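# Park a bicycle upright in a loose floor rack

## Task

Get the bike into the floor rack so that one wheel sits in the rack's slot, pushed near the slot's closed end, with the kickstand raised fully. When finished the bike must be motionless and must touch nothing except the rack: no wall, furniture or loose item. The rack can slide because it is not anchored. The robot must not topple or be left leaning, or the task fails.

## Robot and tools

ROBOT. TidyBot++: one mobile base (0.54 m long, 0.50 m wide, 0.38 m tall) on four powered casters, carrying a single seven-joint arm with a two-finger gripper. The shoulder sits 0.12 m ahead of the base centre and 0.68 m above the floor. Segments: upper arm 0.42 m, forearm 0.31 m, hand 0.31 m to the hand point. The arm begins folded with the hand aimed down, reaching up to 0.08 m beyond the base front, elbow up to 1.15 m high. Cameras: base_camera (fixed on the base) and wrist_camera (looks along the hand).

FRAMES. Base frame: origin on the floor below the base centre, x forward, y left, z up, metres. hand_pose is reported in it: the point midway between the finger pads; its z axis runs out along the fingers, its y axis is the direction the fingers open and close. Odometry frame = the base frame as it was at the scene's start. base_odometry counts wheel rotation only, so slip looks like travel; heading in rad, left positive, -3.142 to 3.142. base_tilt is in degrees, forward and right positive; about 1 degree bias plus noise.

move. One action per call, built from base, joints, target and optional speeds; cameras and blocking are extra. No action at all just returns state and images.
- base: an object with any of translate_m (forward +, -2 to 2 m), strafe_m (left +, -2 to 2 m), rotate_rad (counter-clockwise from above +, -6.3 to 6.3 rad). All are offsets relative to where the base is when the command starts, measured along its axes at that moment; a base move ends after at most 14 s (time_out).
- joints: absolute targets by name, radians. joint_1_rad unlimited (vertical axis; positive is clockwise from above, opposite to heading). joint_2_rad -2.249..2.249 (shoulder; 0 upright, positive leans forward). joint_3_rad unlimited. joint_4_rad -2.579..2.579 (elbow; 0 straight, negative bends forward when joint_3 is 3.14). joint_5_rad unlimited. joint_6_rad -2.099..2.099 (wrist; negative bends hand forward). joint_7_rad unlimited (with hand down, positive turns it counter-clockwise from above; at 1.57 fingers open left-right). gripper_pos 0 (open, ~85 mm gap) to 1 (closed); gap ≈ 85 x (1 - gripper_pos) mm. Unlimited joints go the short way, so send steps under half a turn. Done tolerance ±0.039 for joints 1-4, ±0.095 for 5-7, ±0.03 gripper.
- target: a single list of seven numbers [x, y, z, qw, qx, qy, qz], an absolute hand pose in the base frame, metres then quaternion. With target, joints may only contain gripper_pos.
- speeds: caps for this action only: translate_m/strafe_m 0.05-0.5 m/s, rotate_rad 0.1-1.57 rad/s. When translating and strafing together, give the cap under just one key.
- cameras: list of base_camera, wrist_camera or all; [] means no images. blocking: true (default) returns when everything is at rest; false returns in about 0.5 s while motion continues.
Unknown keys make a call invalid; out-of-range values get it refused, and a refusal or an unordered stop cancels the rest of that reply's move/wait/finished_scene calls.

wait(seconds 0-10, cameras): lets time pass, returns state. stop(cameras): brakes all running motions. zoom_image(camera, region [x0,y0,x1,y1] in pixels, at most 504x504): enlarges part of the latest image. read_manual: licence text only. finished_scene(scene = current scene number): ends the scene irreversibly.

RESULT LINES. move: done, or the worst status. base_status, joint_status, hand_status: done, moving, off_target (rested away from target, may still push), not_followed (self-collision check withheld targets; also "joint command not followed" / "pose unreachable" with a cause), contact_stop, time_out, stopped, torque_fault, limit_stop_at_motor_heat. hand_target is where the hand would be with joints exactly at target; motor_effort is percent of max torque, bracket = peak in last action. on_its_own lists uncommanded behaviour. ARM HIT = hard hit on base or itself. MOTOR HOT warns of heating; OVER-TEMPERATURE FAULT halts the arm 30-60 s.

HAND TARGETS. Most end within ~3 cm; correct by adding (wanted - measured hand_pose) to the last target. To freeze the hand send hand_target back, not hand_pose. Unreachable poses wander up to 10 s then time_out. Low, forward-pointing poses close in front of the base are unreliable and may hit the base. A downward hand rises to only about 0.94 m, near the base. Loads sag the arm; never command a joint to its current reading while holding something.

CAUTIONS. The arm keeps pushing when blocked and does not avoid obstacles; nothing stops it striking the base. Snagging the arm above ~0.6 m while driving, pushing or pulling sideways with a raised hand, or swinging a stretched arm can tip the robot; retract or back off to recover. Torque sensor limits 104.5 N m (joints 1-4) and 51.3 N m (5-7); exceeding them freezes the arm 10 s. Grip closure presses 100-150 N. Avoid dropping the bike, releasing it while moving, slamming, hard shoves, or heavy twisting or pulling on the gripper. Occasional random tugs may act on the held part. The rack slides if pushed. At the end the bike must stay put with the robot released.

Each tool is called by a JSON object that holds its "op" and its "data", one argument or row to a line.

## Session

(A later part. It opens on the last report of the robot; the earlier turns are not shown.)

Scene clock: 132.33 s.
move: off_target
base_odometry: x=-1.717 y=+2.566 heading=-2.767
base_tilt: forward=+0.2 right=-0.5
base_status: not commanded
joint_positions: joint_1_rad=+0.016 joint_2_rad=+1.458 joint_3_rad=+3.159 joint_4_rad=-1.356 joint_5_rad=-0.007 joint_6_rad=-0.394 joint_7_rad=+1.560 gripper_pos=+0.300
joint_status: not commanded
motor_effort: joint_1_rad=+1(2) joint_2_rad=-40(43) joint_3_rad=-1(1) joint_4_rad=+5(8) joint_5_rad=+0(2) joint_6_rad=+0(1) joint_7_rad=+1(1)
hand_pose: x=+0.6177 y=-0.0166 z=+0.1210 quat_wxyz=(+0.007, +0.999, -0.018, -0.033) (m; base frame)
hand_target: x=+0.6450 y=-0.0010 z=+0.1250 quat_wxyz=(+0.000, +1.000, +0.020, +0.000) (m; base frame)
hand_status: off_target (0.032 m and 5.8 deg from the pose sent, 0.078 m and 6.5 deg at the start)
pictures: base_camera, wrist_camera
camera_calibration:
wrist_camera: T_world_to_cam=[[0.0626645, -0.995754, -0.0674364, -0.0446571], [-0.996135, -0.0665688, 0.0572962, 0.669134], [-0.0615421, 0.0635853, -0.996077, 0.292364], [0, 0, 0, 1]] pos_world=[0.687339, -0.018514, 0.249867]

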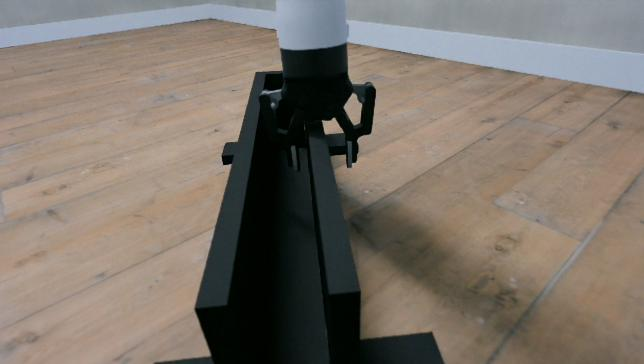

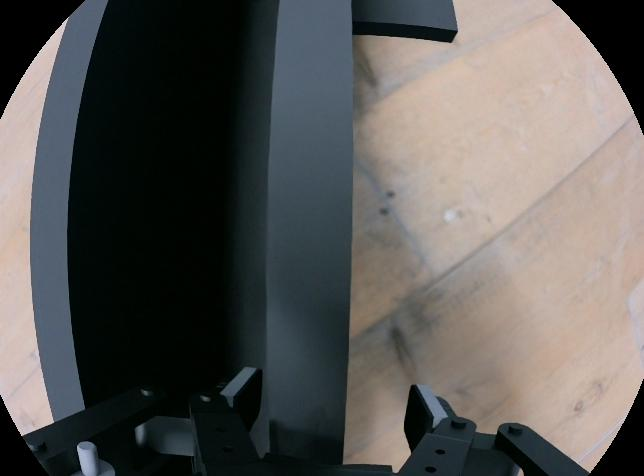

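{"op": "move", "data": {
  "joints": {"gripper_pos": 1.0}
}}

{"op": "move", "data": {
  "target": [0.645, -0.005, 0.22, 0, 0.9998, 0.02, 0]
}}

Scene clock: 133.70 s.
move: off_target
base_odometry: x=-1.717 y=+2.566 heading=-2.767
base_tilt: forward=+0.2 right=-0.5
base_status: not commanded
joint_positions: joint_1_rad=+0.013 joint_2_rad=+1.457 joint_3_rad=+3.154 joint_4_rad=-1.356 joint_5_rad=-0.007 joint_6_rad=-0.394 joint_7_rad=+1.562 gripper_pos=+0.807
joint_status: gripper_pos off_target (ended at +0.807, target +1.000)
motor_effort: joint_1_rad=-1(3) joint_2_rad=-40(41) joint_3_rad=+0(2) joint_4_rad=+4(7) joint_5_rad=+1(2) joint_6_rad=-1(2) joint_7_rad=+0(2)
hand_pose: x=+0.6184 y=-0.0116 z=+0.1215 quat_wxyz=(+0.005, +0.999, -0.015, -0.032) (m; base frame)
hand_target: x=+0.6450 y=-0.0010 z=+0.1250 quat_wxyz=(+0.000, +1.000, +0.020, +0.000) (m; base frame)
hand_status: not commanded
pictures: base_camera, wrist_camera
camera_calibration:
wrist_camera: T_world_to_cam=[[0.06856, -0.994987, -0.072808, -0.0427535], [-0.995788, -0.0727033, 0.0558676, 0.669969], [-0.0608809, 0.068671, -0.99578, 0.292203], [0, 0, 0, 1]] pos_world=[0.687868, -0.0138961, 0.250428]

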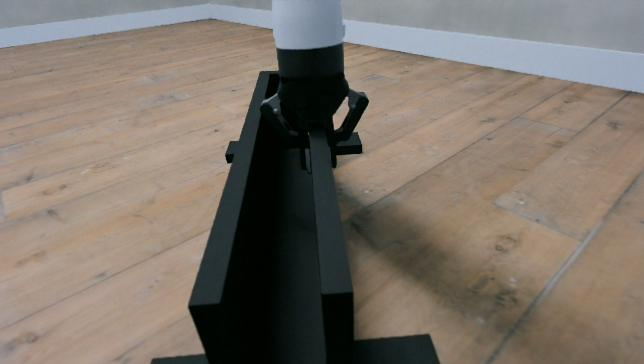

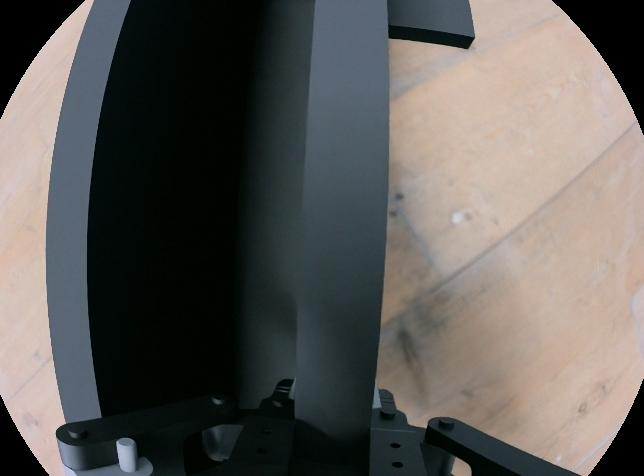

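Scene clock: 135.20 s.
move: off_target
base_odometry: x=-1.717 y=+2.566 heading=-2.767
base_tilt: forward=+0.2 right=-0.5
base_status: not commanded
joint_positions: joint_1_rad=+0.012 joint_2_rad=+1.303 joint_3_rad=+3.153 joint_4_rad=-1.476 joint_5_rad=-0.007 joint_6_rad=-0.396 joint_7_rad=+1.562 gripper_pos=+0.808
joint_status: not commanded
motor_effort: joint_1_rad=+0(2) joint_2_rad=-49(52) joint_3_rad=-1(2) joint_4_rad=+8(10) joint_5_rad=+0(1) joint_6_rad=-1(3) joint_7_rad=+1(1)
hand_pose: x=+0.6257 y=-0.0106 z=+0.1880 quat_wxyz=(+0.004, +1.000, -0.015, -0.017) (m; base frame)
hand_target: x=+0.6450 y=-0.0050 z=+0.2200 quat_wxyz=(+0.000, +1.000, +0.020, +0.000) (m; base frame)
hand_status: off_target (0.038 m and 4.5 deg from the pose sent, 0.102 m and 5.5 deg at the start)
pictures: base_camera, wrist_camera
camera_calibration:
wrist_camera: T_world_to_cam=[[0.0703829, -0.994942, -0.071665, -0.0387332], [-0.997086, -0.0722895, 0.0243651, 0.680351], [-0.0294225, 0.0697413, -0.997131, 0.339364], [0, 0, 0, 1]] pos_world=[0.69108, -0.0130227, 0.319038]

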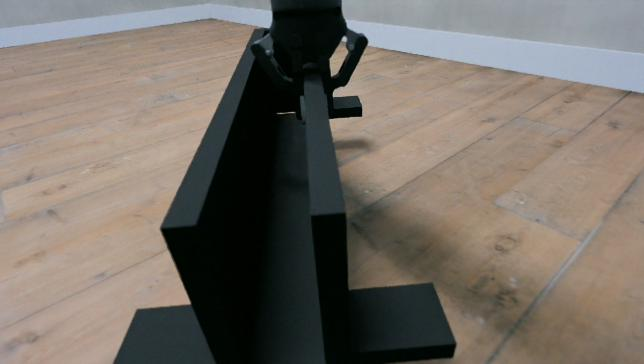

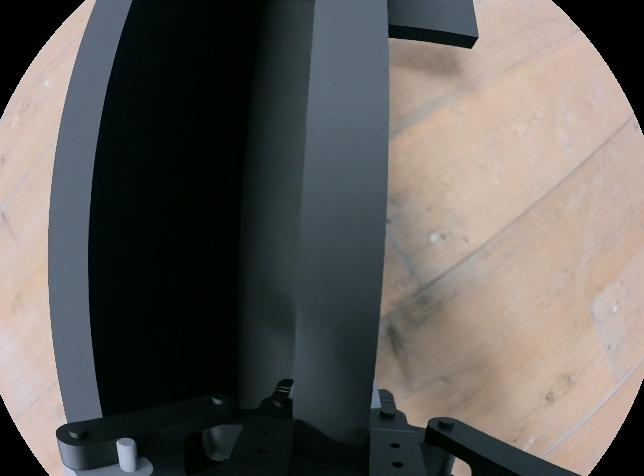

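{"op": "move", "data": {
  "base": {"translate_m": 0.766, "strafe_m": 0.629, "rotate_rad": 0.67},
  "speeds": {"translate_m": 0.35, "rotate_rad": 0.5}
}}

Scene clock: 141.17 s.
move: done
base_odometry: x=-2.199 y=+1.700 heading=-2.096
base_tilt: forward=+0.2 right=-0.5
base_status: done
joint_positions: joint_1_rad=+0.012 joint_2_rad=+1.303 joint_3_rad=+3.143 joint_4_rad=-1.481 joint_5_rad=-0.007 joint_6_rad=-0.396 joint_7_rad=+1.562 gripper_pos=+0.808
joint_status: not commanded
motor_effort: joint_1_rad=+1(8) joint_2_rad=-50(51) joint_3_rad=-2(7) joint_4_rad=+8(11) joint_5_rad=+0(2) joint_6_rad=-1(3) joint_7_rad=+1(1)
hand_pose: x=+0.6227 y=-0.0050 z=+0.1876 quat_wxyz=(+0.000, +1.000, -0.014, -0.019) (m; base frame)
hand_target: x=+0.6450 y=-0.0050 z=+0.2200 quat_wxyz=(+0.000, +1.000, +0.020, +0.000) (m; base frame)
hand_status: not commanded
pictures: base_camera, wrist_camera
camera_calibration:
wrist_camera: T_world_to_cam=[[0.0720742, -0.994097, -0.0810997, -0.0322753], [-0.996804, -0.074601, 0.0285659, 0.676812], [-0.0344474, 0.0787816, -0.996297, 0.341511], [0, 0, 0, 1]] pos_world=[0.688739, -0.00849876, 0.318295]

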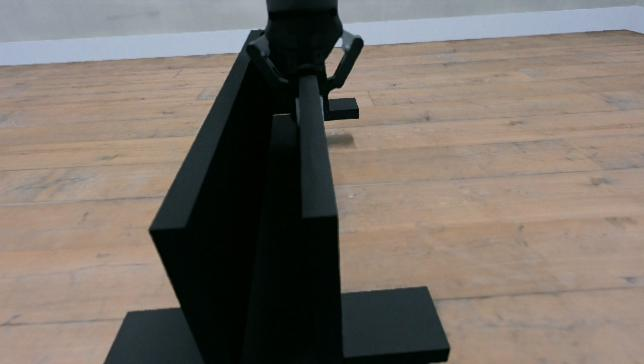

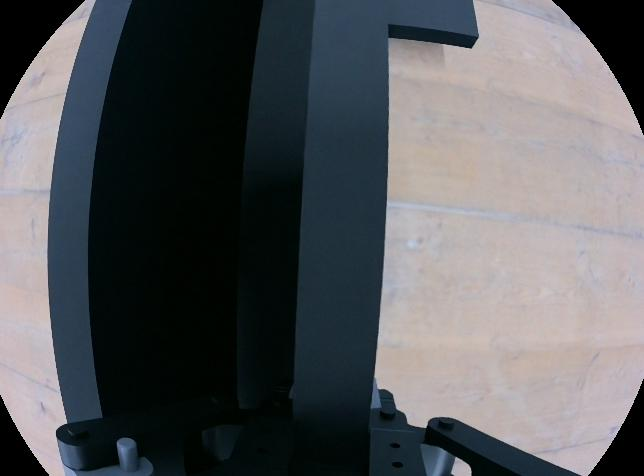

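{"op": "move", "data": {
  "base": {"translate_m": 0.754, "strafe_m": 0.494, "rotate_rad": 0.876},
  "speeds": {"translate_m": 0.35, "rotate_rad": 0.5}
}}

Scene clock: 145.37 s.
move: done
base_odometry: x=-2.150 y=+0.800 heading=-1.220
base_tilt: forward=+0.2 right=-0.5
base_status: done
joint_positions: joint_1_rad=+0.012 joint_2_rad=+1.303 joint_3_rad=+3.143 joint_4_rad=-1.483 joint_5_rad=-0.007 joint_6_rad=-0.396 joint_7_rad=+1.562 gripper_pos=+0.808
joint_status: not commanded
motor_effort: joint_1_rad=+1(8) joint_2_rad=-48(51) joint_3_rad=-2(7) joint_4_rad=+8(11) joint_5_rad=-1(2) joint_6_rad=-1(3) joint_7_rad=+1(1)
hand_pose: x=+0.6216 y=-0.0049 z=+0.1874 quat_wxyz=(+0.000, +1.000, -0.014, -0.020) (m; base frame)
hand_target: x=+0.6450 y=-0.0050 z=+0.2200 quat_wxyz=(+0.000, +1.000, +0.020, +0.000) (m; base frame)
hand_status: not commanded
pictures: base_camera, wrist_camera
camera_calibration:
wrist_camera: T_world_to_cam=[[0.0720566, -0.994087, -0.0812306, -0.0321042], [-0.996739, -0.0747362, 0.0304413, 0.675298], [-0.0363321, 0.0787721, -0.99623, 0.342431], [0, 0, 0, 1]] pos_world=[0.68785, -0.00841919, 0.317975]

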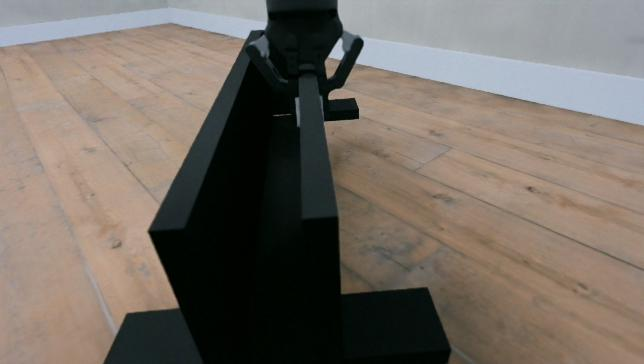

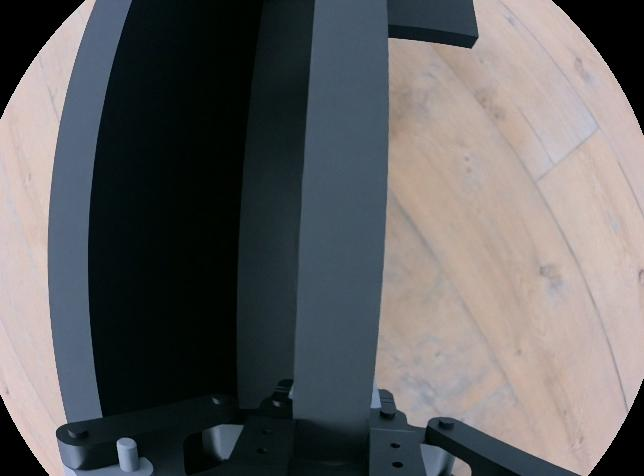

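{"op": "move", "data": {
  "base": {"translate_m": 0.679, "strafe_m": -0.036, "rotate_rad": 1.17},
  "speeds": {"translate_m": 0.35, "rotate_rad": 0.6}
}}

Scene clock: 149.23 s.
move: done
base_odometry: x=-1.950 y=+0.150 heading=-0.049
base_tilt: forward=+0.2 right=-0.5
base_status: done
joint_positions: joint_1_rad=+0.017 joint_2_rad=+1.303 joint_3_rad=+3.150 joint_4_rad=-1.486 joint_5_rad=-0.007 joint_6_rad=-0.396 joint_7_rad=+1.562 gripper_pos=+0.808
joint_status: not commanded
motor_effort: joint_1_rad=+0(6) joint_2_rad=-48(51) joint_3_rad=-1(6) joint_4_rad=+8(11) joint_5_rad=+0(1) joint_6_rad=-1(2) joint_7_rad=+1(1)
hand_pose: x=+0.6198 y=-0.0112 z=+0.1869 quat_wxyz=(+0.002, +1.000, -0.018, -0.022) (m; base frame)
hand_target: x=+0.6450 y=-0.0050 z=+0.2200 quat_wxyz=(+0.000, +1.000, +0.020, +0.000) (m; base frame)
hand_status: not commanded
pictures: base_camera, wrist_camera
camera_calibration:
wrist_camera: T_world_to_cam=[[0.0650193, -0.995011, -0.0756706, -0.0349581], [-0.997132, -0.0677269, 0.0337806, 0.672784], [-0.038737, 0.0732571, -0.996561, 0.343862], [0, 0, 0, 1]] pos_world=[0.686447, -0.0144085, 0.317307]

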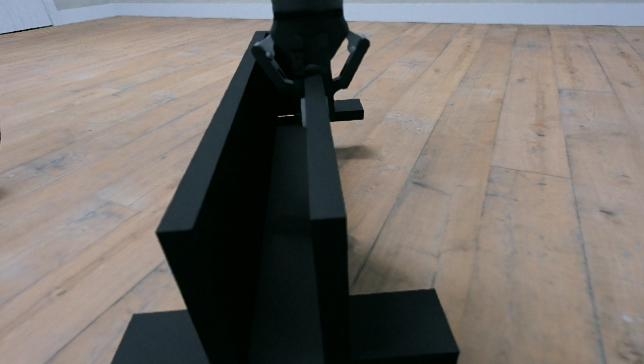

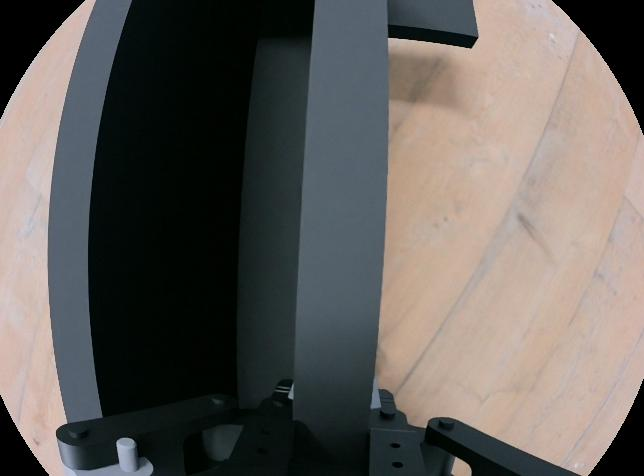

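{"op": "move", "data": {
  "joints": {"joint_7_rad": 0.08},
  "base": {"translate_m": 0.08}
}}

Scene clock: 154.63 s.
move: done
base_odometry: x=-1.870 y=+0.146 heading=-0.049
base_tilt: forward=+0.2 right=-0.5
base_status: done
joint_positions: joint_1_rad=+0.016 joint_2_rad=+1.303 joint_3_rad=+3.150 joint_4_rad=-1.485 joint_5_rad=-0.007 joint_6_rad=-0.396 joint_7_rad=+0.146 gripper_pos=+0.809
joint_status: all done
motor_effort: joint_1_rad=+1(2) joint_2_rad=-50(52) joint_3_rad=-1(3) joint_4_rad=+8(11) joint_5_rad=+1(3) joint_6_rad=+1(2) joint_7_rad=+1(3)
hand_pose: x=+0.6199 y=-0.0106 z=+0.1869 quat_wxyz=(+0.016, +0.748, -0.663, -0.015) (m; base frame)
hand_target: x=+0.6450 y=-0.0050 z=+0.2200 quat_wxyz=(+0.000, +0.731, -0.682, +0.000) (m; base frame)
hand_status: not commanded
pictures: base_camera, wrist_camera
camera_calibration:
wrist_camera: T_world_to_cam=[[-0.974357, -0.222464, -0.0337482, 0.610342], [-0.222458, 0.974934, -0.00395918, 0.210795], [0.033783, 0.00364991, -0.999423, 0.298615], [0, 0, 0, 1]] pos_world=[0.631496, -0.0708218, 0.319875]

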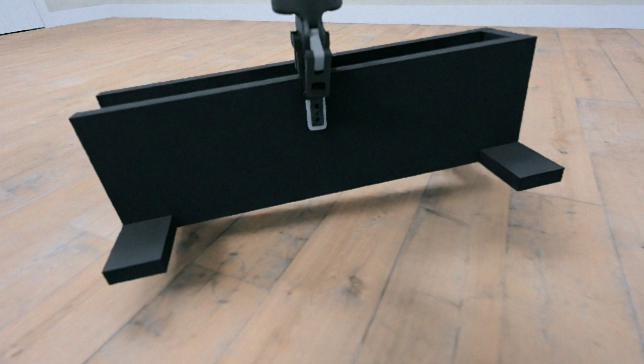

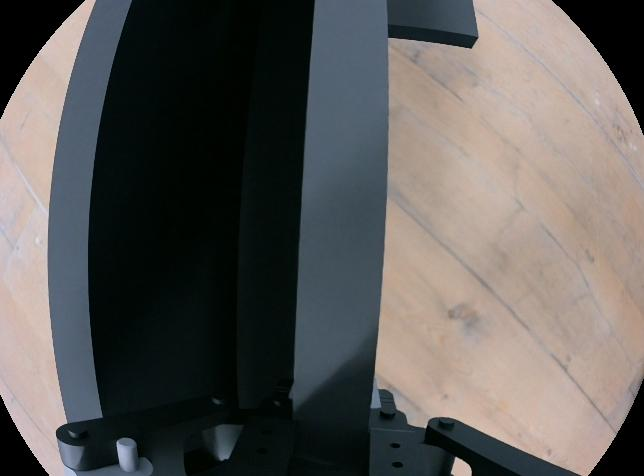

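{"op": "move", "data": {
  "target": [0.645, -0.005, 0.145, 0, 0.731, -0.682, 0]
}}

Scene clock: 156.67 s.
move: off_target
base_odometry: x=-1.870 y=+0.146 heading=-0.049
base_tilt: forward=+0.2 right=-0.5
base_status: not commanded
joint_positions: joint_1_rad=-0.118 joint_2_rad=+1.446 joint_3_rad=+3.348 joint_4_rad=-1.401 joint_5_rad=-0.575 joint_6_rad=-0.396 joint_7_rad=+0.483 gripper_pos=+0.809
joint_status: not commanded
motor_effort: joint_1_rad=+0(1) joint_2_rad=-46(51) joint_3_rad=+4(5) joint_4_rad=+7(9) joint_5_rad=+2(3) joint_6_rad=+1(2) joint_7_rad=+1(1)
hand_pose: x=+0.6190 y=-0.0010 z=+0.1263 quat_wxyz=(+0.013, +0.717, -0.697, -0.015) (m; base frame)
hand_target: x=+0.6450 y=-0.0050 z=+0.1450 quat_wxyz=(+0.000, +0.731, -0.682, +0.000) (m; base frame)
hand_status: off_target (0.032 m and 3.3 deg from the pose sent, 0.049 m and 3.9 deg at the start)
pictures: base_camera, wrist_camera
camera_calibration:
wrist_camera: T_world_to_cam=[[-0.990594, -0.131434, -0.0380521, 0.620264], [-0.131489, 0.991317, -0.00106565, 0.144281], [0.0378618, 0.00394781, -0.999275, 0.235561], [0, 0, 0, 1]] pos_world=[0.624483, -0.0624343, 0.259147]

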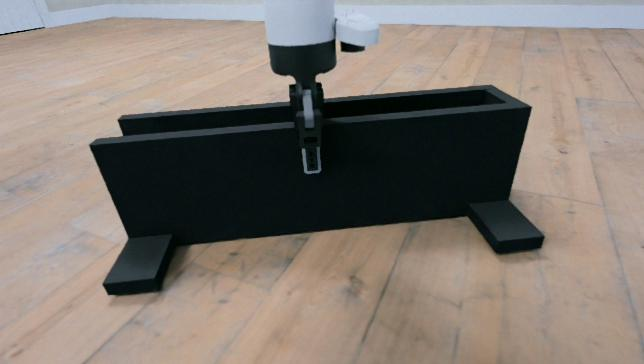

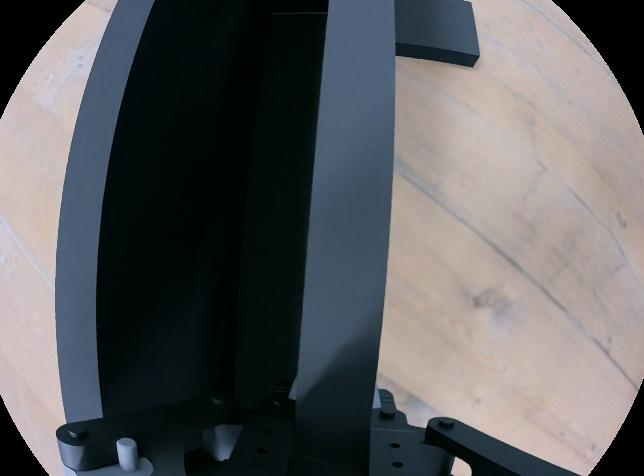

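{"op": "move", "data": {
  "target": [0.645, -0.005, 0.132, 0, 0.731, -0.682, 0]
}}

{"op": "move", "data": {
  "joints": {"gripper_pos": 0.4}
}}

{"op": "move", "data": {
  "target": [0.60, -0.005, 0.32, 0, 0.731, -0.682, 0]
}}

Scene clock: 157.87 s.
move: off_target
base_odometry: x=-1.870 y=+0.146 heading=-0.049
base_tilt: forward=+0.2 right=-0.5
base_status: not commanded
joint_positions: joint_1_rad=-0.118 joint_2_rad=+1.458 joint_3_rad=+3.348 joint_4_rad=-1.375 joint_5_rad=-0.583 joint_6_rad=-0.396 joint_7_rad=+0.484 gripper_pos=+0.809
joint_status: not commanded
motor_effort: joint_1_rad=+1(1) joint_2_rad=-43(46) joint_3_rad=+4(5) joint_4_rad=+5(7) joint_5_rad=+2(3) joint_6_rad=+0(2) joint_7_rad=+1(1)
hand_pose: x=+0.6283 y=+0.0010 z=+0.1225 quat_wxyz=(+0.006, +0.717, -0.697, -0.011) (m; base frame)
hand_target: x=+0.6450 y=-0.0050 z=+0.1320 quat_wxyz=(+0.000, +0.731, -0.682, +0.000) (m; base frame)
hand_status: off_target (0.020 m and 2.8 deg from the pose sent, 0.027 m and 3.3 deg at the start)
pictures: base_camera, wrist_camera
camera_calibration:
wrist_camera: T_world_to_cam=[[-0.99007, -0.130224, -0.0529451, 0.631066], [-0.130427, 0.991458, 0.00038681, 0.142715], [0.0524424, 0.00728844, -0.998597, 0.222095], [0, 0, 0, 1]] pos_world=[0.631766, -0.060935, 0.25514]

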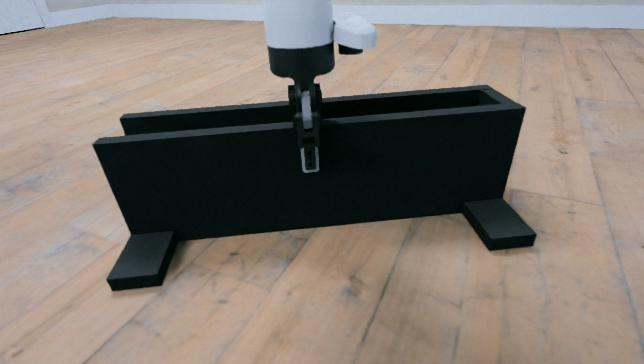

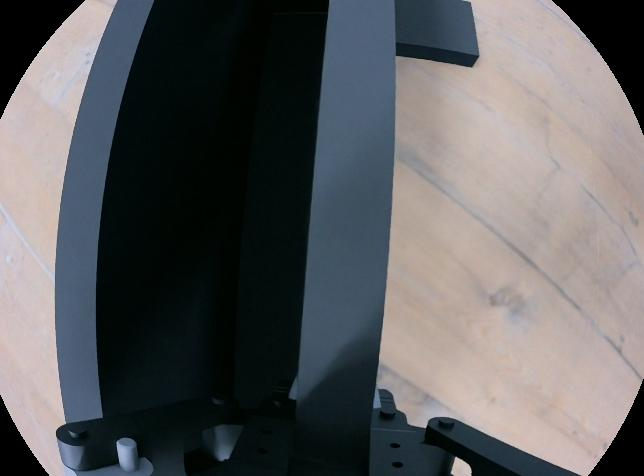

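Scene clock: 158.73 s.
move: done
base_odometry: x=-1.870 y=+0.146 heading=-0.049
base_tilt: forward=+0.2 right=-0.5
base_status: not commanded
joint_positions: joint_1_rad=-0.118 joint_2_rad=+1.456 joint_3_rad=+3.357 joint_4_rad=-1.375 joint_5_rad=-0.583 joint_6_rad=-0.396 joint_7_rad=+0.484 gripper_pos=+0.400
joint_status: all done
motor_effort: joint_1_rad=-1(1) joint_2_rad=-39(43) joint_3_rad=+3(5) joint_4_rad=+4(6) joint_5_rad=+2(2) joint_6_rad=+0(1) joint_7_rad=+1(1)
hand_pose: x=+0.6302 y=-0.0045 z=+0.1241 quat_wxyz=(+0.008, +0.716, -0.698, -0.007) (m; base frame)
hand_target: x=+0.6450 y=-0.0050 z=+0.1320 quat_wxyz=(+0.000, +0.731, -0.682, +0.000) (m; base frame)
hand_status: not commanded
pictures: base_camera, wrist_camera
camera_calibration:
wrist_camera: T_world_to_cam=[[-0.990027, -0.129646, -0.0551161, 0.632545], [-0.129356, 0.991559, -0.00880015, 0.148839], [0.0557918, -0.00158277, -0.998441, 0.221447], [0, 0, 0, 1]] pos_world=[0.633136, -0.0652251, 0.257275]

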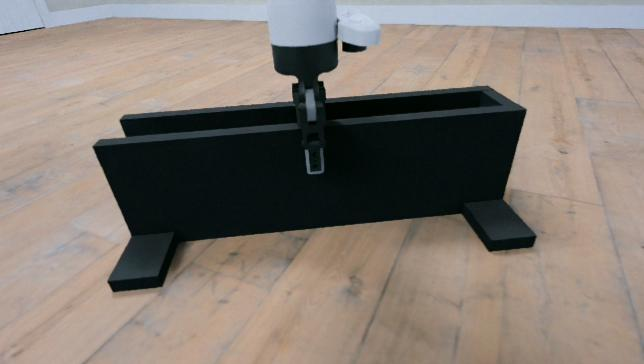

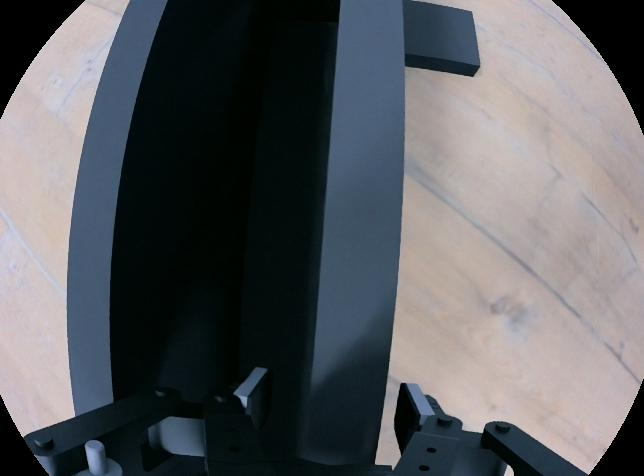

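Scene clock: 160.37 s.
move: off_target
base_odometry: x=-1.870 y=+0.146 heading=-0.049
base_tilt: forward=+0.2 right=-0.5
base_status: not commanded
joint_positions: joint_1_rad=-0.171 joint_2_rad=+1.009 joint_3_rad=+3.424 joint_4_rad=-1.716 joint_5_rad=-0.583 joint_6_rad=-0.440 joint_7_rad=+0.491 gripper_pos=+0.400
joint_status: not commanded
motor_effort: joint_1_rad=+0(2) joint_2_rad=-36(43) joint_3_rad=+4(4) joint_4_rad=+7(9) joint_5_rad=+1(2) joint_6_rad=+0(1) joint_7_rad=+1(1)
hand_pose: x=+0.6235 y=-0.0036 z=+0.3149 quat_wxyz=(-0.021, +0.701, -0.712, +0.021) (m; base frame)
hand_target: x=+0.6000 y=-0.0050 z=+0.3200 quat_wxyz=(+0.000, +0.731, -0.682, +0.000) (m; base frame)
hand_status: off_target (0.024 m and 5.9 deg from the pose sent, 0.198 m and 2.8 deg at the start)
pictures: base_camera, wrist_camera
camera_calibration:
wrist_camera: T_world_to_cam=[[-0.987017, -0.0877967, -0.134495, 0.659813], [-0.0865441, 0.996133, -0.0151431, 0.124075], [0.135305, -0.00330674, -0.990798, 0.360367], [0, 0, 0, 1]] pos_world=[0.613225, -0.0644743, 0.447672]

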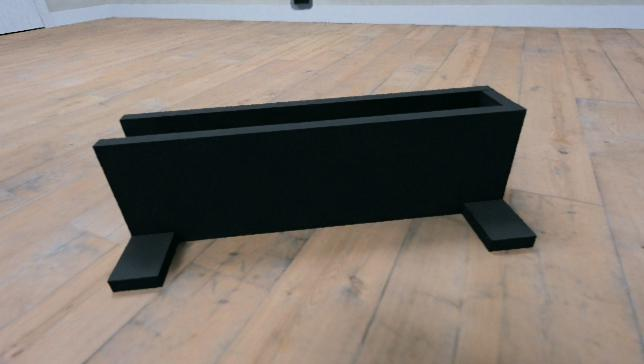

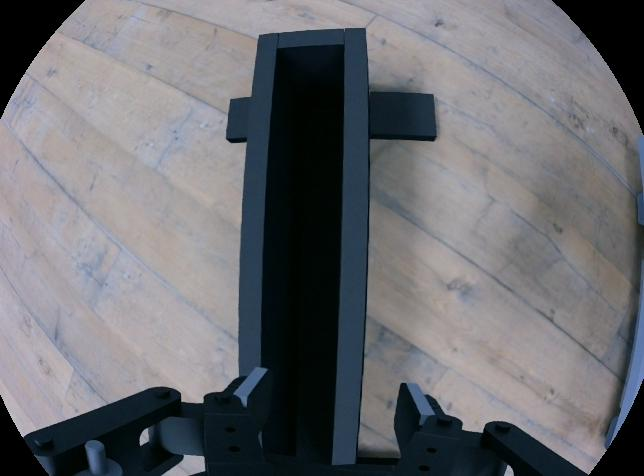

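{"op": "move", "data": {
  "joints": {"joint_1_rad": 0.02, "joint_2_rad": -0.36, "joint_3_rad": 3.18, "joint_4_rad": -2.52, "joint_5_rad": 0.03, "joint_6_rad": -0.05, "joint_7_rad": 1.57, "gripper_pos": 0}
}}

{"op": "move", "data": {
  "base": {"translate_m": -0.35, "strafe_m": 0.65, "rotate_rad": 0.05}
}}

{"op": "zoom_image", "data": {
  "camera": "wrist_camera",
  "region": [100, 50, 580, 450]
}}

Scene clock: 165.00 s.
move: done
base_odometry: x=-1.870 y=+0.146 heading=-0.049
base_tilt: forward=+0.2 right=-0.5
base_status: not commanded
joint_positions: joint_1_rad=+0.007 joint_2_rad=-0.348 joint_3_rad=+3.204 joint_4_rad=-2.494 joint_5_rad=-0.011 joint_6_rad=-0.105 joint_7_rad=+1.500 gripper_pos=+0.000
joint_status: all done
motor_effort: joint_1_rad=+1(2) joint_2_rad=-5(38) joint_3_rad=+0(4) joint_4_rad=+19(20) joint_5_rad=+0(2) joint_6_rad=+6(8) joint_7_rad=+1(2)
hand_pose: x=+0.4812 y=-0.0225 z=+0.7105 quat_wxyz=(-0.014, +0.900, -0.071, +0.430) (m; base frame)
hand_target: x=+0.4819 y=-0.0199 z=+0.7153 quat_wxyz=(+0.014, +0.893, -0.015, +0.449) (m; base frame)
hand_status: not commanded
pictures: base_camera, wrist_camera
camera_calibration:
wrist_camera: T_world_to_cam=[[0.00935727, -0.998549, -0.0530381, 0.0131026], [-0.621033, 0.0357679, -0.782968, 0.91776], [0.783729, 0.0402648, -0.619797, 0.196863], [0, 0, 0, 1]] pos_world=[0.415548, -0.0276694, 0.841287]

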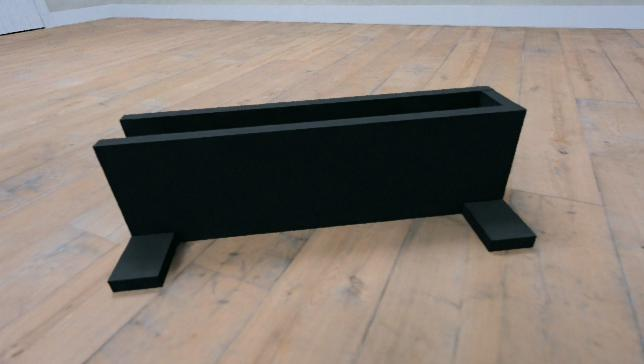

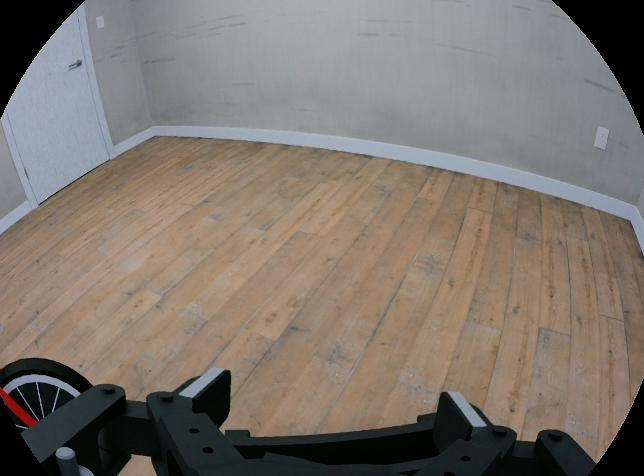

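Scene clock: 167.70 s.
move: done
base_odometry: x=-2.187 y=+0.812 heading=+0.001
base_tilt: forward=+0.2 right=-0.5
base_status: done
joint_positions: joint_1_rad=+0.011 joint_2_rad=-0.349 joint_3_rad=+3.197 joint_4_rad=-2.496 joint_5_rad=-0.010 joint_6_rad=-0.103 joint_7_rad=+1.501 gripper_pos=+0.000
joint_status: not commanded
motor_effort: joint_1_rad=+0(2) joint_2_rad=-5(6) joint_3_rad=+0(2) joint_4_rad=+19(20) joint_5_rad=+0(2) joint_6_rad=+7(8) joint_7_rad=+1(1)
hand_pose: x=+0.4811 y=-0.0220 z=+0.7107 quat_wxyz=(-0.012, +0.900, -0.068, +0.431) (m; base frame)
hand_target: x=+0.4819 y=-0.0199 z=+0.7153 quat_wxyz=(+0.014, +0.893, -0.015, +0.449) (m; base frame)
hand_status: not commanded
pictures: base_camera, wrist_camera
camera_calibration:
wrist_camera: T_world_to_cam=[[0.0123853, -0.998746, -0.048514, 0.00893823], [-0.619568, 0.0304167, -0.784353, 0.917962], [0.784845, 0.0397722, -0.618414, 0.195548], [0, 0, 0, 1]] pos_world=[0.415155, -0.0267717, 0.84137]

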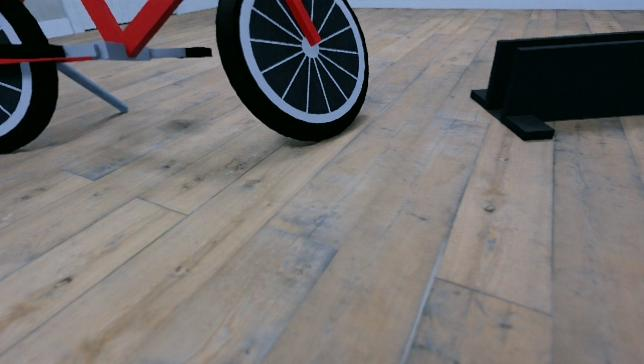

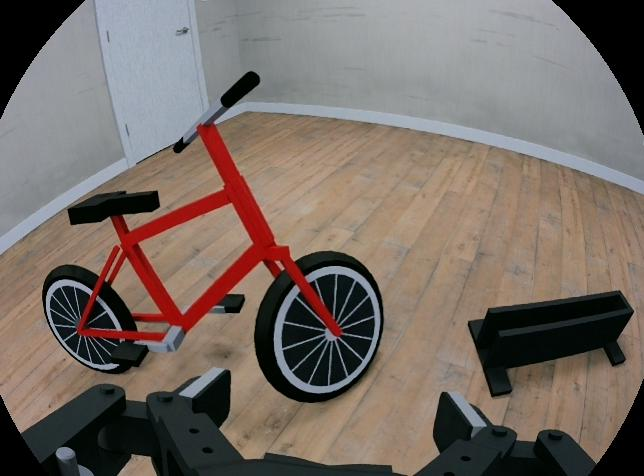

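Scaled by 1.050.

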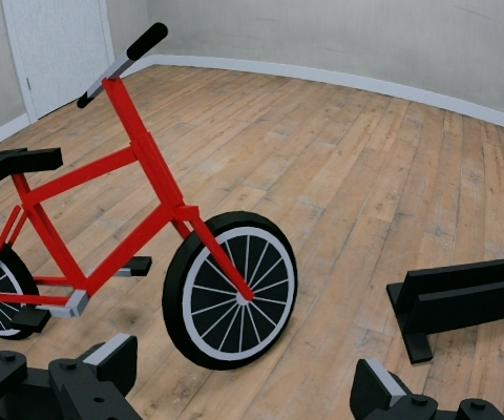

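{"op": "move", "data": {
  "base": {"translate_m": 0.25, "strafe_m": -0.25}
}}

{"op": "zoom_image", "data": {
  "camera": "base_camera",
  "region": [0, 0, 640, 363]
}}

Scene clock: 180.90 s.
move: done
base_odometry: x=-1.937 y=+0.563 heading=+0.001
base_tilt: forward=+0.2 right=-0.5
base_status: done
joint_positions: joint_1_rad=+0.012 joint_2_rad=-0.354 joint_3_rad=+3.195 joint_4_rad=-2.499 joint_5_rad=-0.009 joint_6_rad=-0.099 joint_7_rad=+1.501 gripper_pos=+0.000
joint_status: not commanded
motor_effort: joint_1_rad=+0(2) joint_2_rad=-4(7) joint_3_rad=+0(2) joint_4_rad=+19(21) joint_5_rad=+1(1) joint_6_rad=+7(8) joint_7_rad=+1(1)
hand_pose: x=+0.4803 y=-0.0214 z=+0.7116 quat_wxyz=(-0.012, +0.899, -0.067, +0.433) (m; base frame)
hand_target: x=+0.4819 y=-0.0199 z=+0.7153 quat_wxyz=(+0.014, +0.893, -0.015, +0.449) (m; base frame)
hand_status: not commanded
pictures: base_camera, wrist_camera
camera_calibration:
wrist_camera: T_world_to_cam=[[0.0144768, -0.998773, -0.0473619, 0.00780232], [-0.615626, 0.0284213, -0.787526, 0.918527], [0.787906, 0.0405581, -0.614459, 0.192434], [0, 0, 0, 1]] pos_world=[0.413736, -0.0261178, 0.841976]

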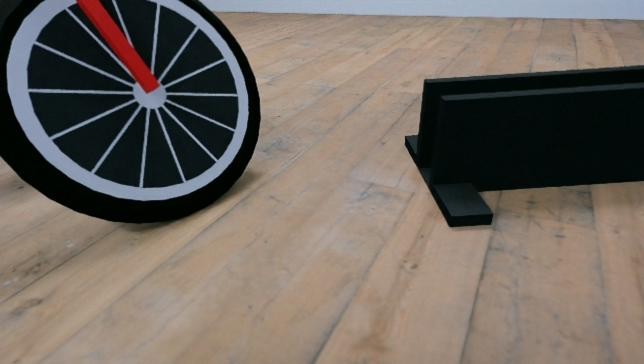

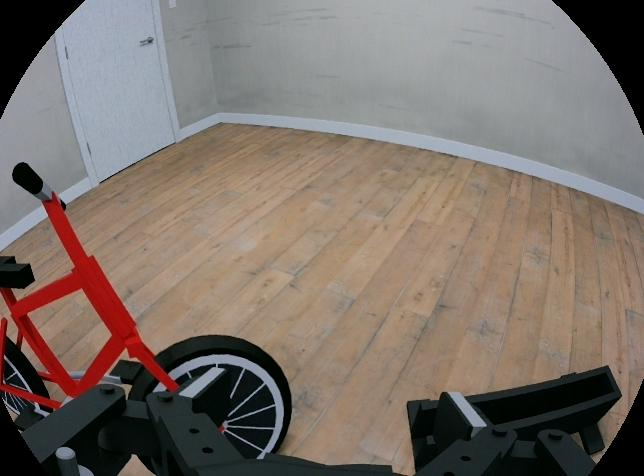

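Region (0, 0, 640, 363) is 640x363 pixels. A region can be at most 504 by 504 pixels.

{"op": "move", "data": {
  "base": {"translate_m": 0.067, "strafe_m": -0.417, "rotate_rad": -0.05}
}}

{"op": "move", "data": {
  "target": [0.60, -0.005, 0.32, 0, 0.731, -0.682, 0],
  "joints": {"gripper_pos": 0.35}
}}

{"op": "move", "data": {
  "target": [0.63, -0.005, 0.19, 0, 0.731, -0.682, 0]
}}

Scene clock: 185.30 s.
move: done
base_odometry: x=-1.870 y=+0.145 heading=-0.049
base_tilt: forward=+0.2 right=-0.5
base_status: done
joint_positions: joint_1_rad=+0.013 joint_2_rad=-0.354 joint_3_rad=+3.192 joint_4_rad=-2.499 joint_5_rad=-0.009 joint_6_rad=-0.099 joint_7_rad=+1.501 gripper_pos=+0.000
joint_status: not commanded
motor_effort: joint_1_rad=+1(2) joint_2_rad=-4(6) joint_3_rad=+0(2) joint_4_rad=+19(20) joint_5_rad=+1(2) joint_6_rad=+6(7) joint_7_rad=+1(1)
hand_pose: x=+0.4803 y=-0.0208 z=+0.7116 quat_wxyz=(-0.012, +0.899, -0.066, +0.434) (m; base frame)
hand_target: x=+0.4819 y=-0.0199 z=+0.7153 quat_wxyz=(+0.014, +0.893, -0.015, +0.449) (m; base frame)
hand_status: not commanded
pictures: base_camera, wrist_camera
camera_calibration:
wrist_camera: T_world_to_cam=[[0.0159877, -0.998811, -0.0460472, 0.00667946], [-0.615637, 0.0264549, -0.787586, 0.918537], [0.787868, 0.04094, -0.614482, 0.192463], [0, 0, 0, 1]] pos_world=[0.413743, -0.0255078, 0.842]

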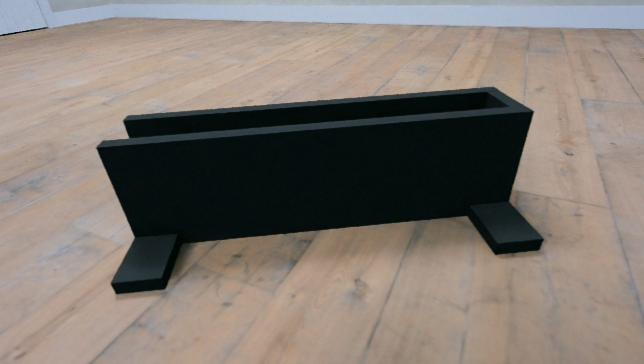

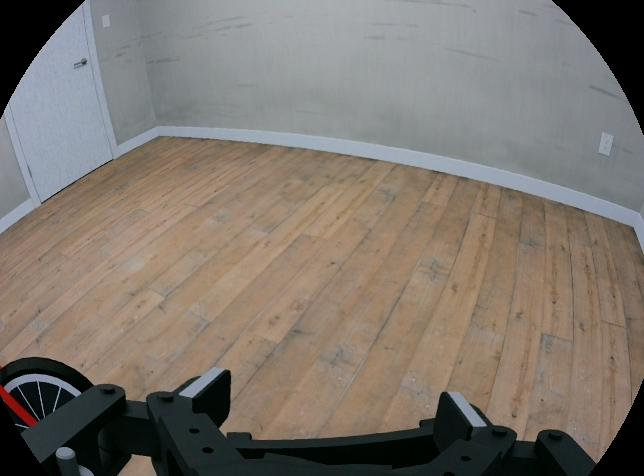

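Scene clock: 188.10 s.
move: off_target
base_odometry: x=-1.870 y=+0.145 heading=-0.049
base_tilt: forward=+0.2 right=-0.5
base_status: not commanded
joint_positions: joint_1_rad=-0.175 joint_2_rad=+0.994 joint_3_rad=+3.424 joint_4_rad=-1.757 joint_5_rad=-0.520 joint_6_rad=-0.439 joint_7_rad=+0.625 gripper_pos=+0.350
joint_status: all done
motor_effort: joint_1_rad=+1(2) joint_2_rad=-35(37) joint_3_rad=+3(4) joint_4_rad=+7(20) joint_5_rad=+0(2) joint_6_rad=+0(8) joint_7_rad=+1(1)
hand_pose: x=+0.6015 y=-0.0094 z=+0.3167 quat_wxyz=(+0.001, +0.764, -0.645, +0.016) (m; base frame)
hand_target: x=+0.6000 y=-0.0050 z=+0.3200 quat_wxyz=(+0.000, +0.731, -0.682, +0.000) (m; base frame)
hand_status: off_target (0.006 m and 6.0 deg from the pose sent, 0.410 m and 90.8 deg at the start)
pictures: base_camera, wrist_camera
camera_calibration:
wrist_camera: T_world_to_cam=[[-0.958059, -0.271435, -0.0919013, 0.605178], [-0.26909, 0.962395, -0.037244, 0.244523], [0.0985546, -0.0109522, -0.995071, 0.38848], [0, 0, 0, 1]] pos_world=[0.607309, -0.0668069, 0.451289]

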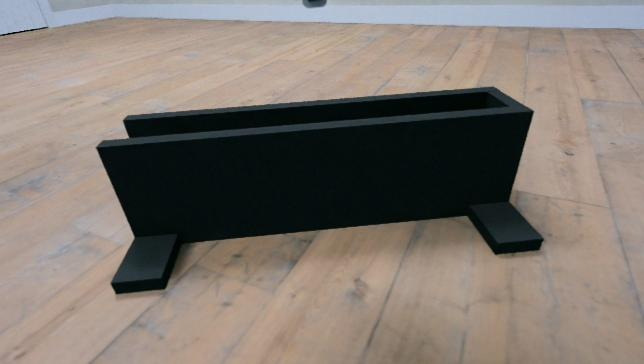

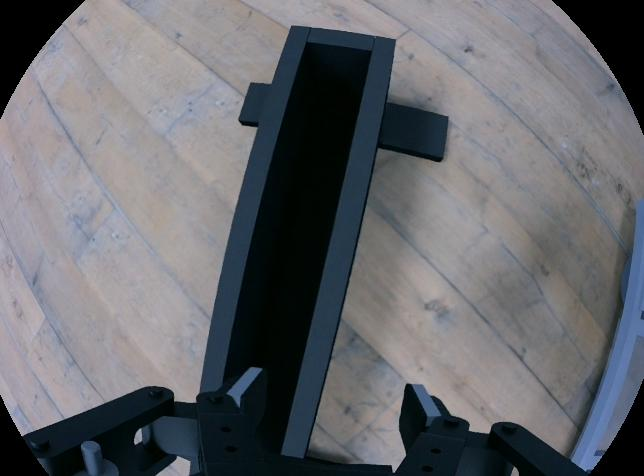

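Scene clock: 189.70 s.
move: off_target
base_odometry: x=-1.870 y=+0.145 heading=-0.049
base_tilt: forward=+0.2 right=-0.5
base_status: not commanded
joint_positions: joint_1_rad=-0.149 joint_2_rad=+1.309 joint_3_rad=+3.407 joint_4_rad=-1.531 joint_5_rad=-0.588 joint_6_rad=-0.439 joint_7_rad=+0.625 gripper_pos=+0.350
joint_status: not commanded
motor_effort: joint_1_rad=+0(1) joint_2_rad=-38(41) joint_3_rad=+3(4) joint_4_rad=+5(8) joint_5_rad=+1(2) joint_6_rad=-1(1) joint_7_rad=+1(1)
hand_pose: x=+0.6055 y=-0.0136 z=+0.1871 quat_wxyz=(+0.027, +0.756, -0.654, -0.015) (m; base frame)
hand_target: x=+0.6300 y=-0.0050 z=+0.1900 quat_wxyz=(+0.000, +0.731, -0.682, +0.000) (m; base frame)
hand_status: off_target (0.026 m and 5.6 deg from the pose sent, 0.130 m and 6.0 deg at the start)
pictures: base_camera, wrist_camera
camera_calibration:
wrist_camera: T_world_to_cam=[[-0.968886, -0.247067, -0.0147553, 0.588456], [-0.246824, 0.968919, -0.0165405, 0.227554], [0.0183833, -0.0123839, -0.999754, 0.308502], [0, 0, 0, 1]] pos_world=[0.620642, -0.0712726, 0.320873]

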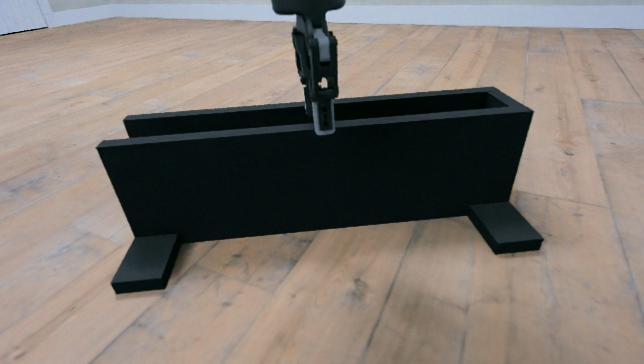

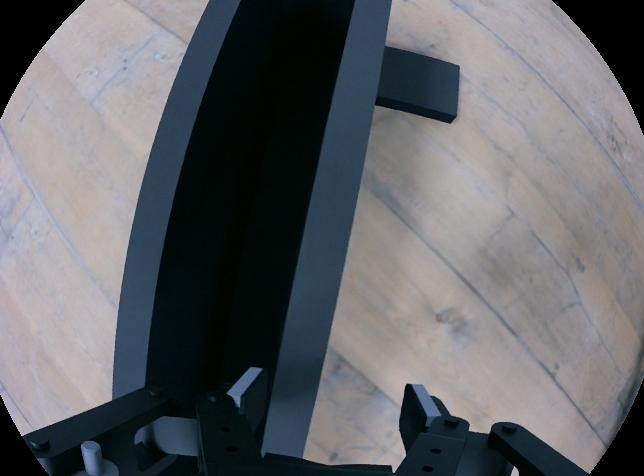

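{"op": "move", "data": {
  "target": [0.645, -0.005, 0.185, 0, 0.682, -0.7314, 0]
}}

Scene clock: 191.53 s.
move: off_target
base_odometry: x=-1.870 y=+0.145 heading=-0.049
base_tilt: forward=+0.2 right=-0.5
base_status: not commanded
joint_positions: joint_1_rad=-0.149 joint_2_rad=+1.324 joint_3_rad=+3.408 joint_4_rad=-1.458 joint_5_rad=-0.604 joint_6_rad=-0.439 joint_7_rad=+0.502 gripper_pos=+0.350
joint_status: not commanded
motor_effort: joint_1_rad=+1(2) joint_2_rad=-40(40) joint_3_rad=+4(4) joint_4_rad=+6(7) joint_5_rad=+2(2) joint_6_rad=-1(1) joint_7_rad=+1(1)
hand_pose: x=+0.6422 y=-0.0080 z=+0.1864 quat_wxyz=(+0.005, +0.716, -0.698, +0.005) (m; base frame)
hand_target: x=+0.6450 y=-0.0050 z=+0.1850 quat_wxyz=(+0.000, +0.682, -0.731, +0.000) (m; base frame)
hand_status: off_target (0.004 m and 5.6 deg from the pose sent, 0.040 m and 12.8 deg at the start)
pictures: base_camera, wrist_camera
camera_calibration:
wrist_camera: T_world_to_cam=[[-0.98862, -0.130433, -0.0749568, 0.650214], [-0.129021, 0.991366, -0.0233995, 0.156981], [0.0773616, -0.0134622, -0.996912, 0.268743], [0, 0, 0, 1]] pos_world=[0.642278, -0.0671982, 0.320324]

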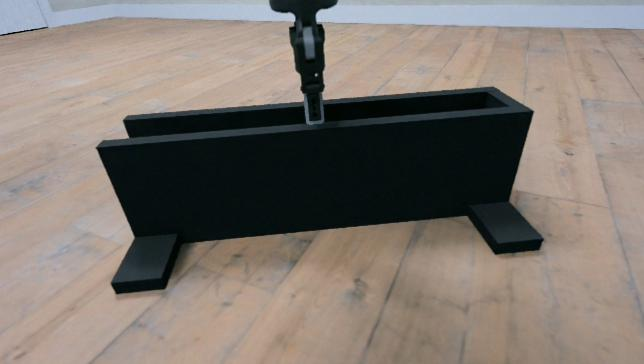

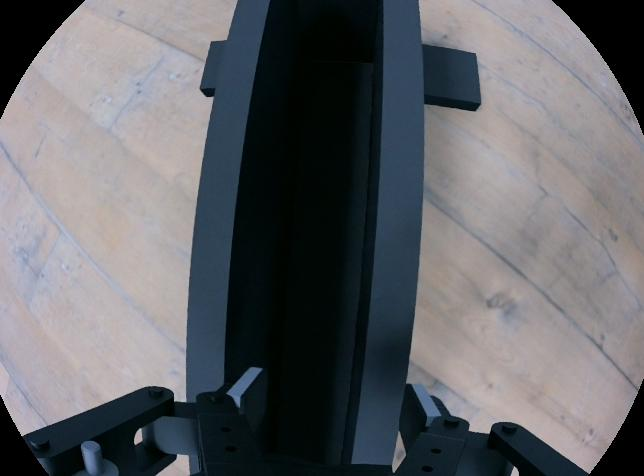

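{"op": "move", "data": {
  "target": [0.618, -0.005, 0.16, 0, 0.682, -0.7314, 0]
}}

Scene clock: 192.83 s.
move: done
base_odometry: x=-1.870 y=+0.145 heading=-0.049
base_tilt: forward=+0.2 right=-0.5
base_status: not commanded
joint_positions: joint_1_rad=-0.144 joint_2_rad=+1.363 joint_3_rad=+3.391 joint_4_rad=-1.497 joint_5_rad=-0.673 joint_6_rad=-0.392 joint_7_rad=+0.505 gripper_pos=+0.350
joint_status: not commanded
motor_effort: joint_1_rad=+0(1) joint_2_rad=-38(41) joint_3_rad=+3(4) joint_4_rad=+5(7) joint_5_rad=+0(2) joint_6_rad=+0(1) joint_7_rad=+1(1)
hand_pose: x=+0.6154 y=-0.0060 z=+0.1620 quat_wxyz=(+0.011, +0.691, -0.722, -0.006) (m; base frame)
hand_target: x=+0.6180 y=-0.0050 z=+0.1600 quat_wxyz=(+0.000, +0.682, -0.731, +0.000) (m; base frame)
hand_status: done (0.003 m and 2.0 deg from the pose sent, 0.036 m and 5.6 deg at the start)
pictures: base_camera, wrist_camera
camera_calibration:
wrist_camera: T_world_to_cam=[[-0.996792, -0.0601603, -0.0527952, 0.624009], [-0.059494, 0.998129, -0.014104, 0.106732], [0.0535449, -0.0109178, -0.998506, 0.261473], [0, 0, 0, 1]] pos_world=[0.614356, -0.0661374, 0.295533]

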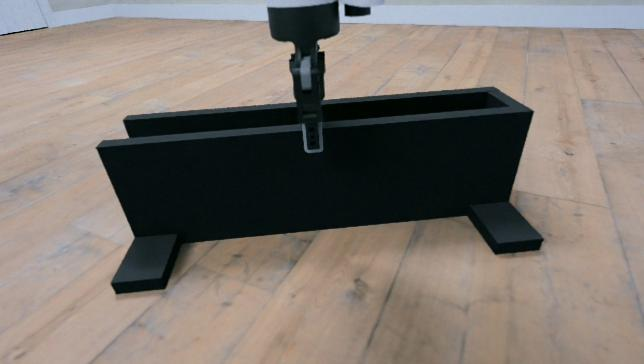

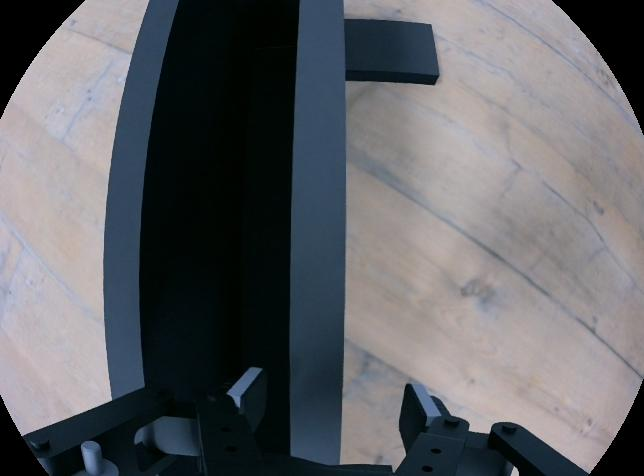

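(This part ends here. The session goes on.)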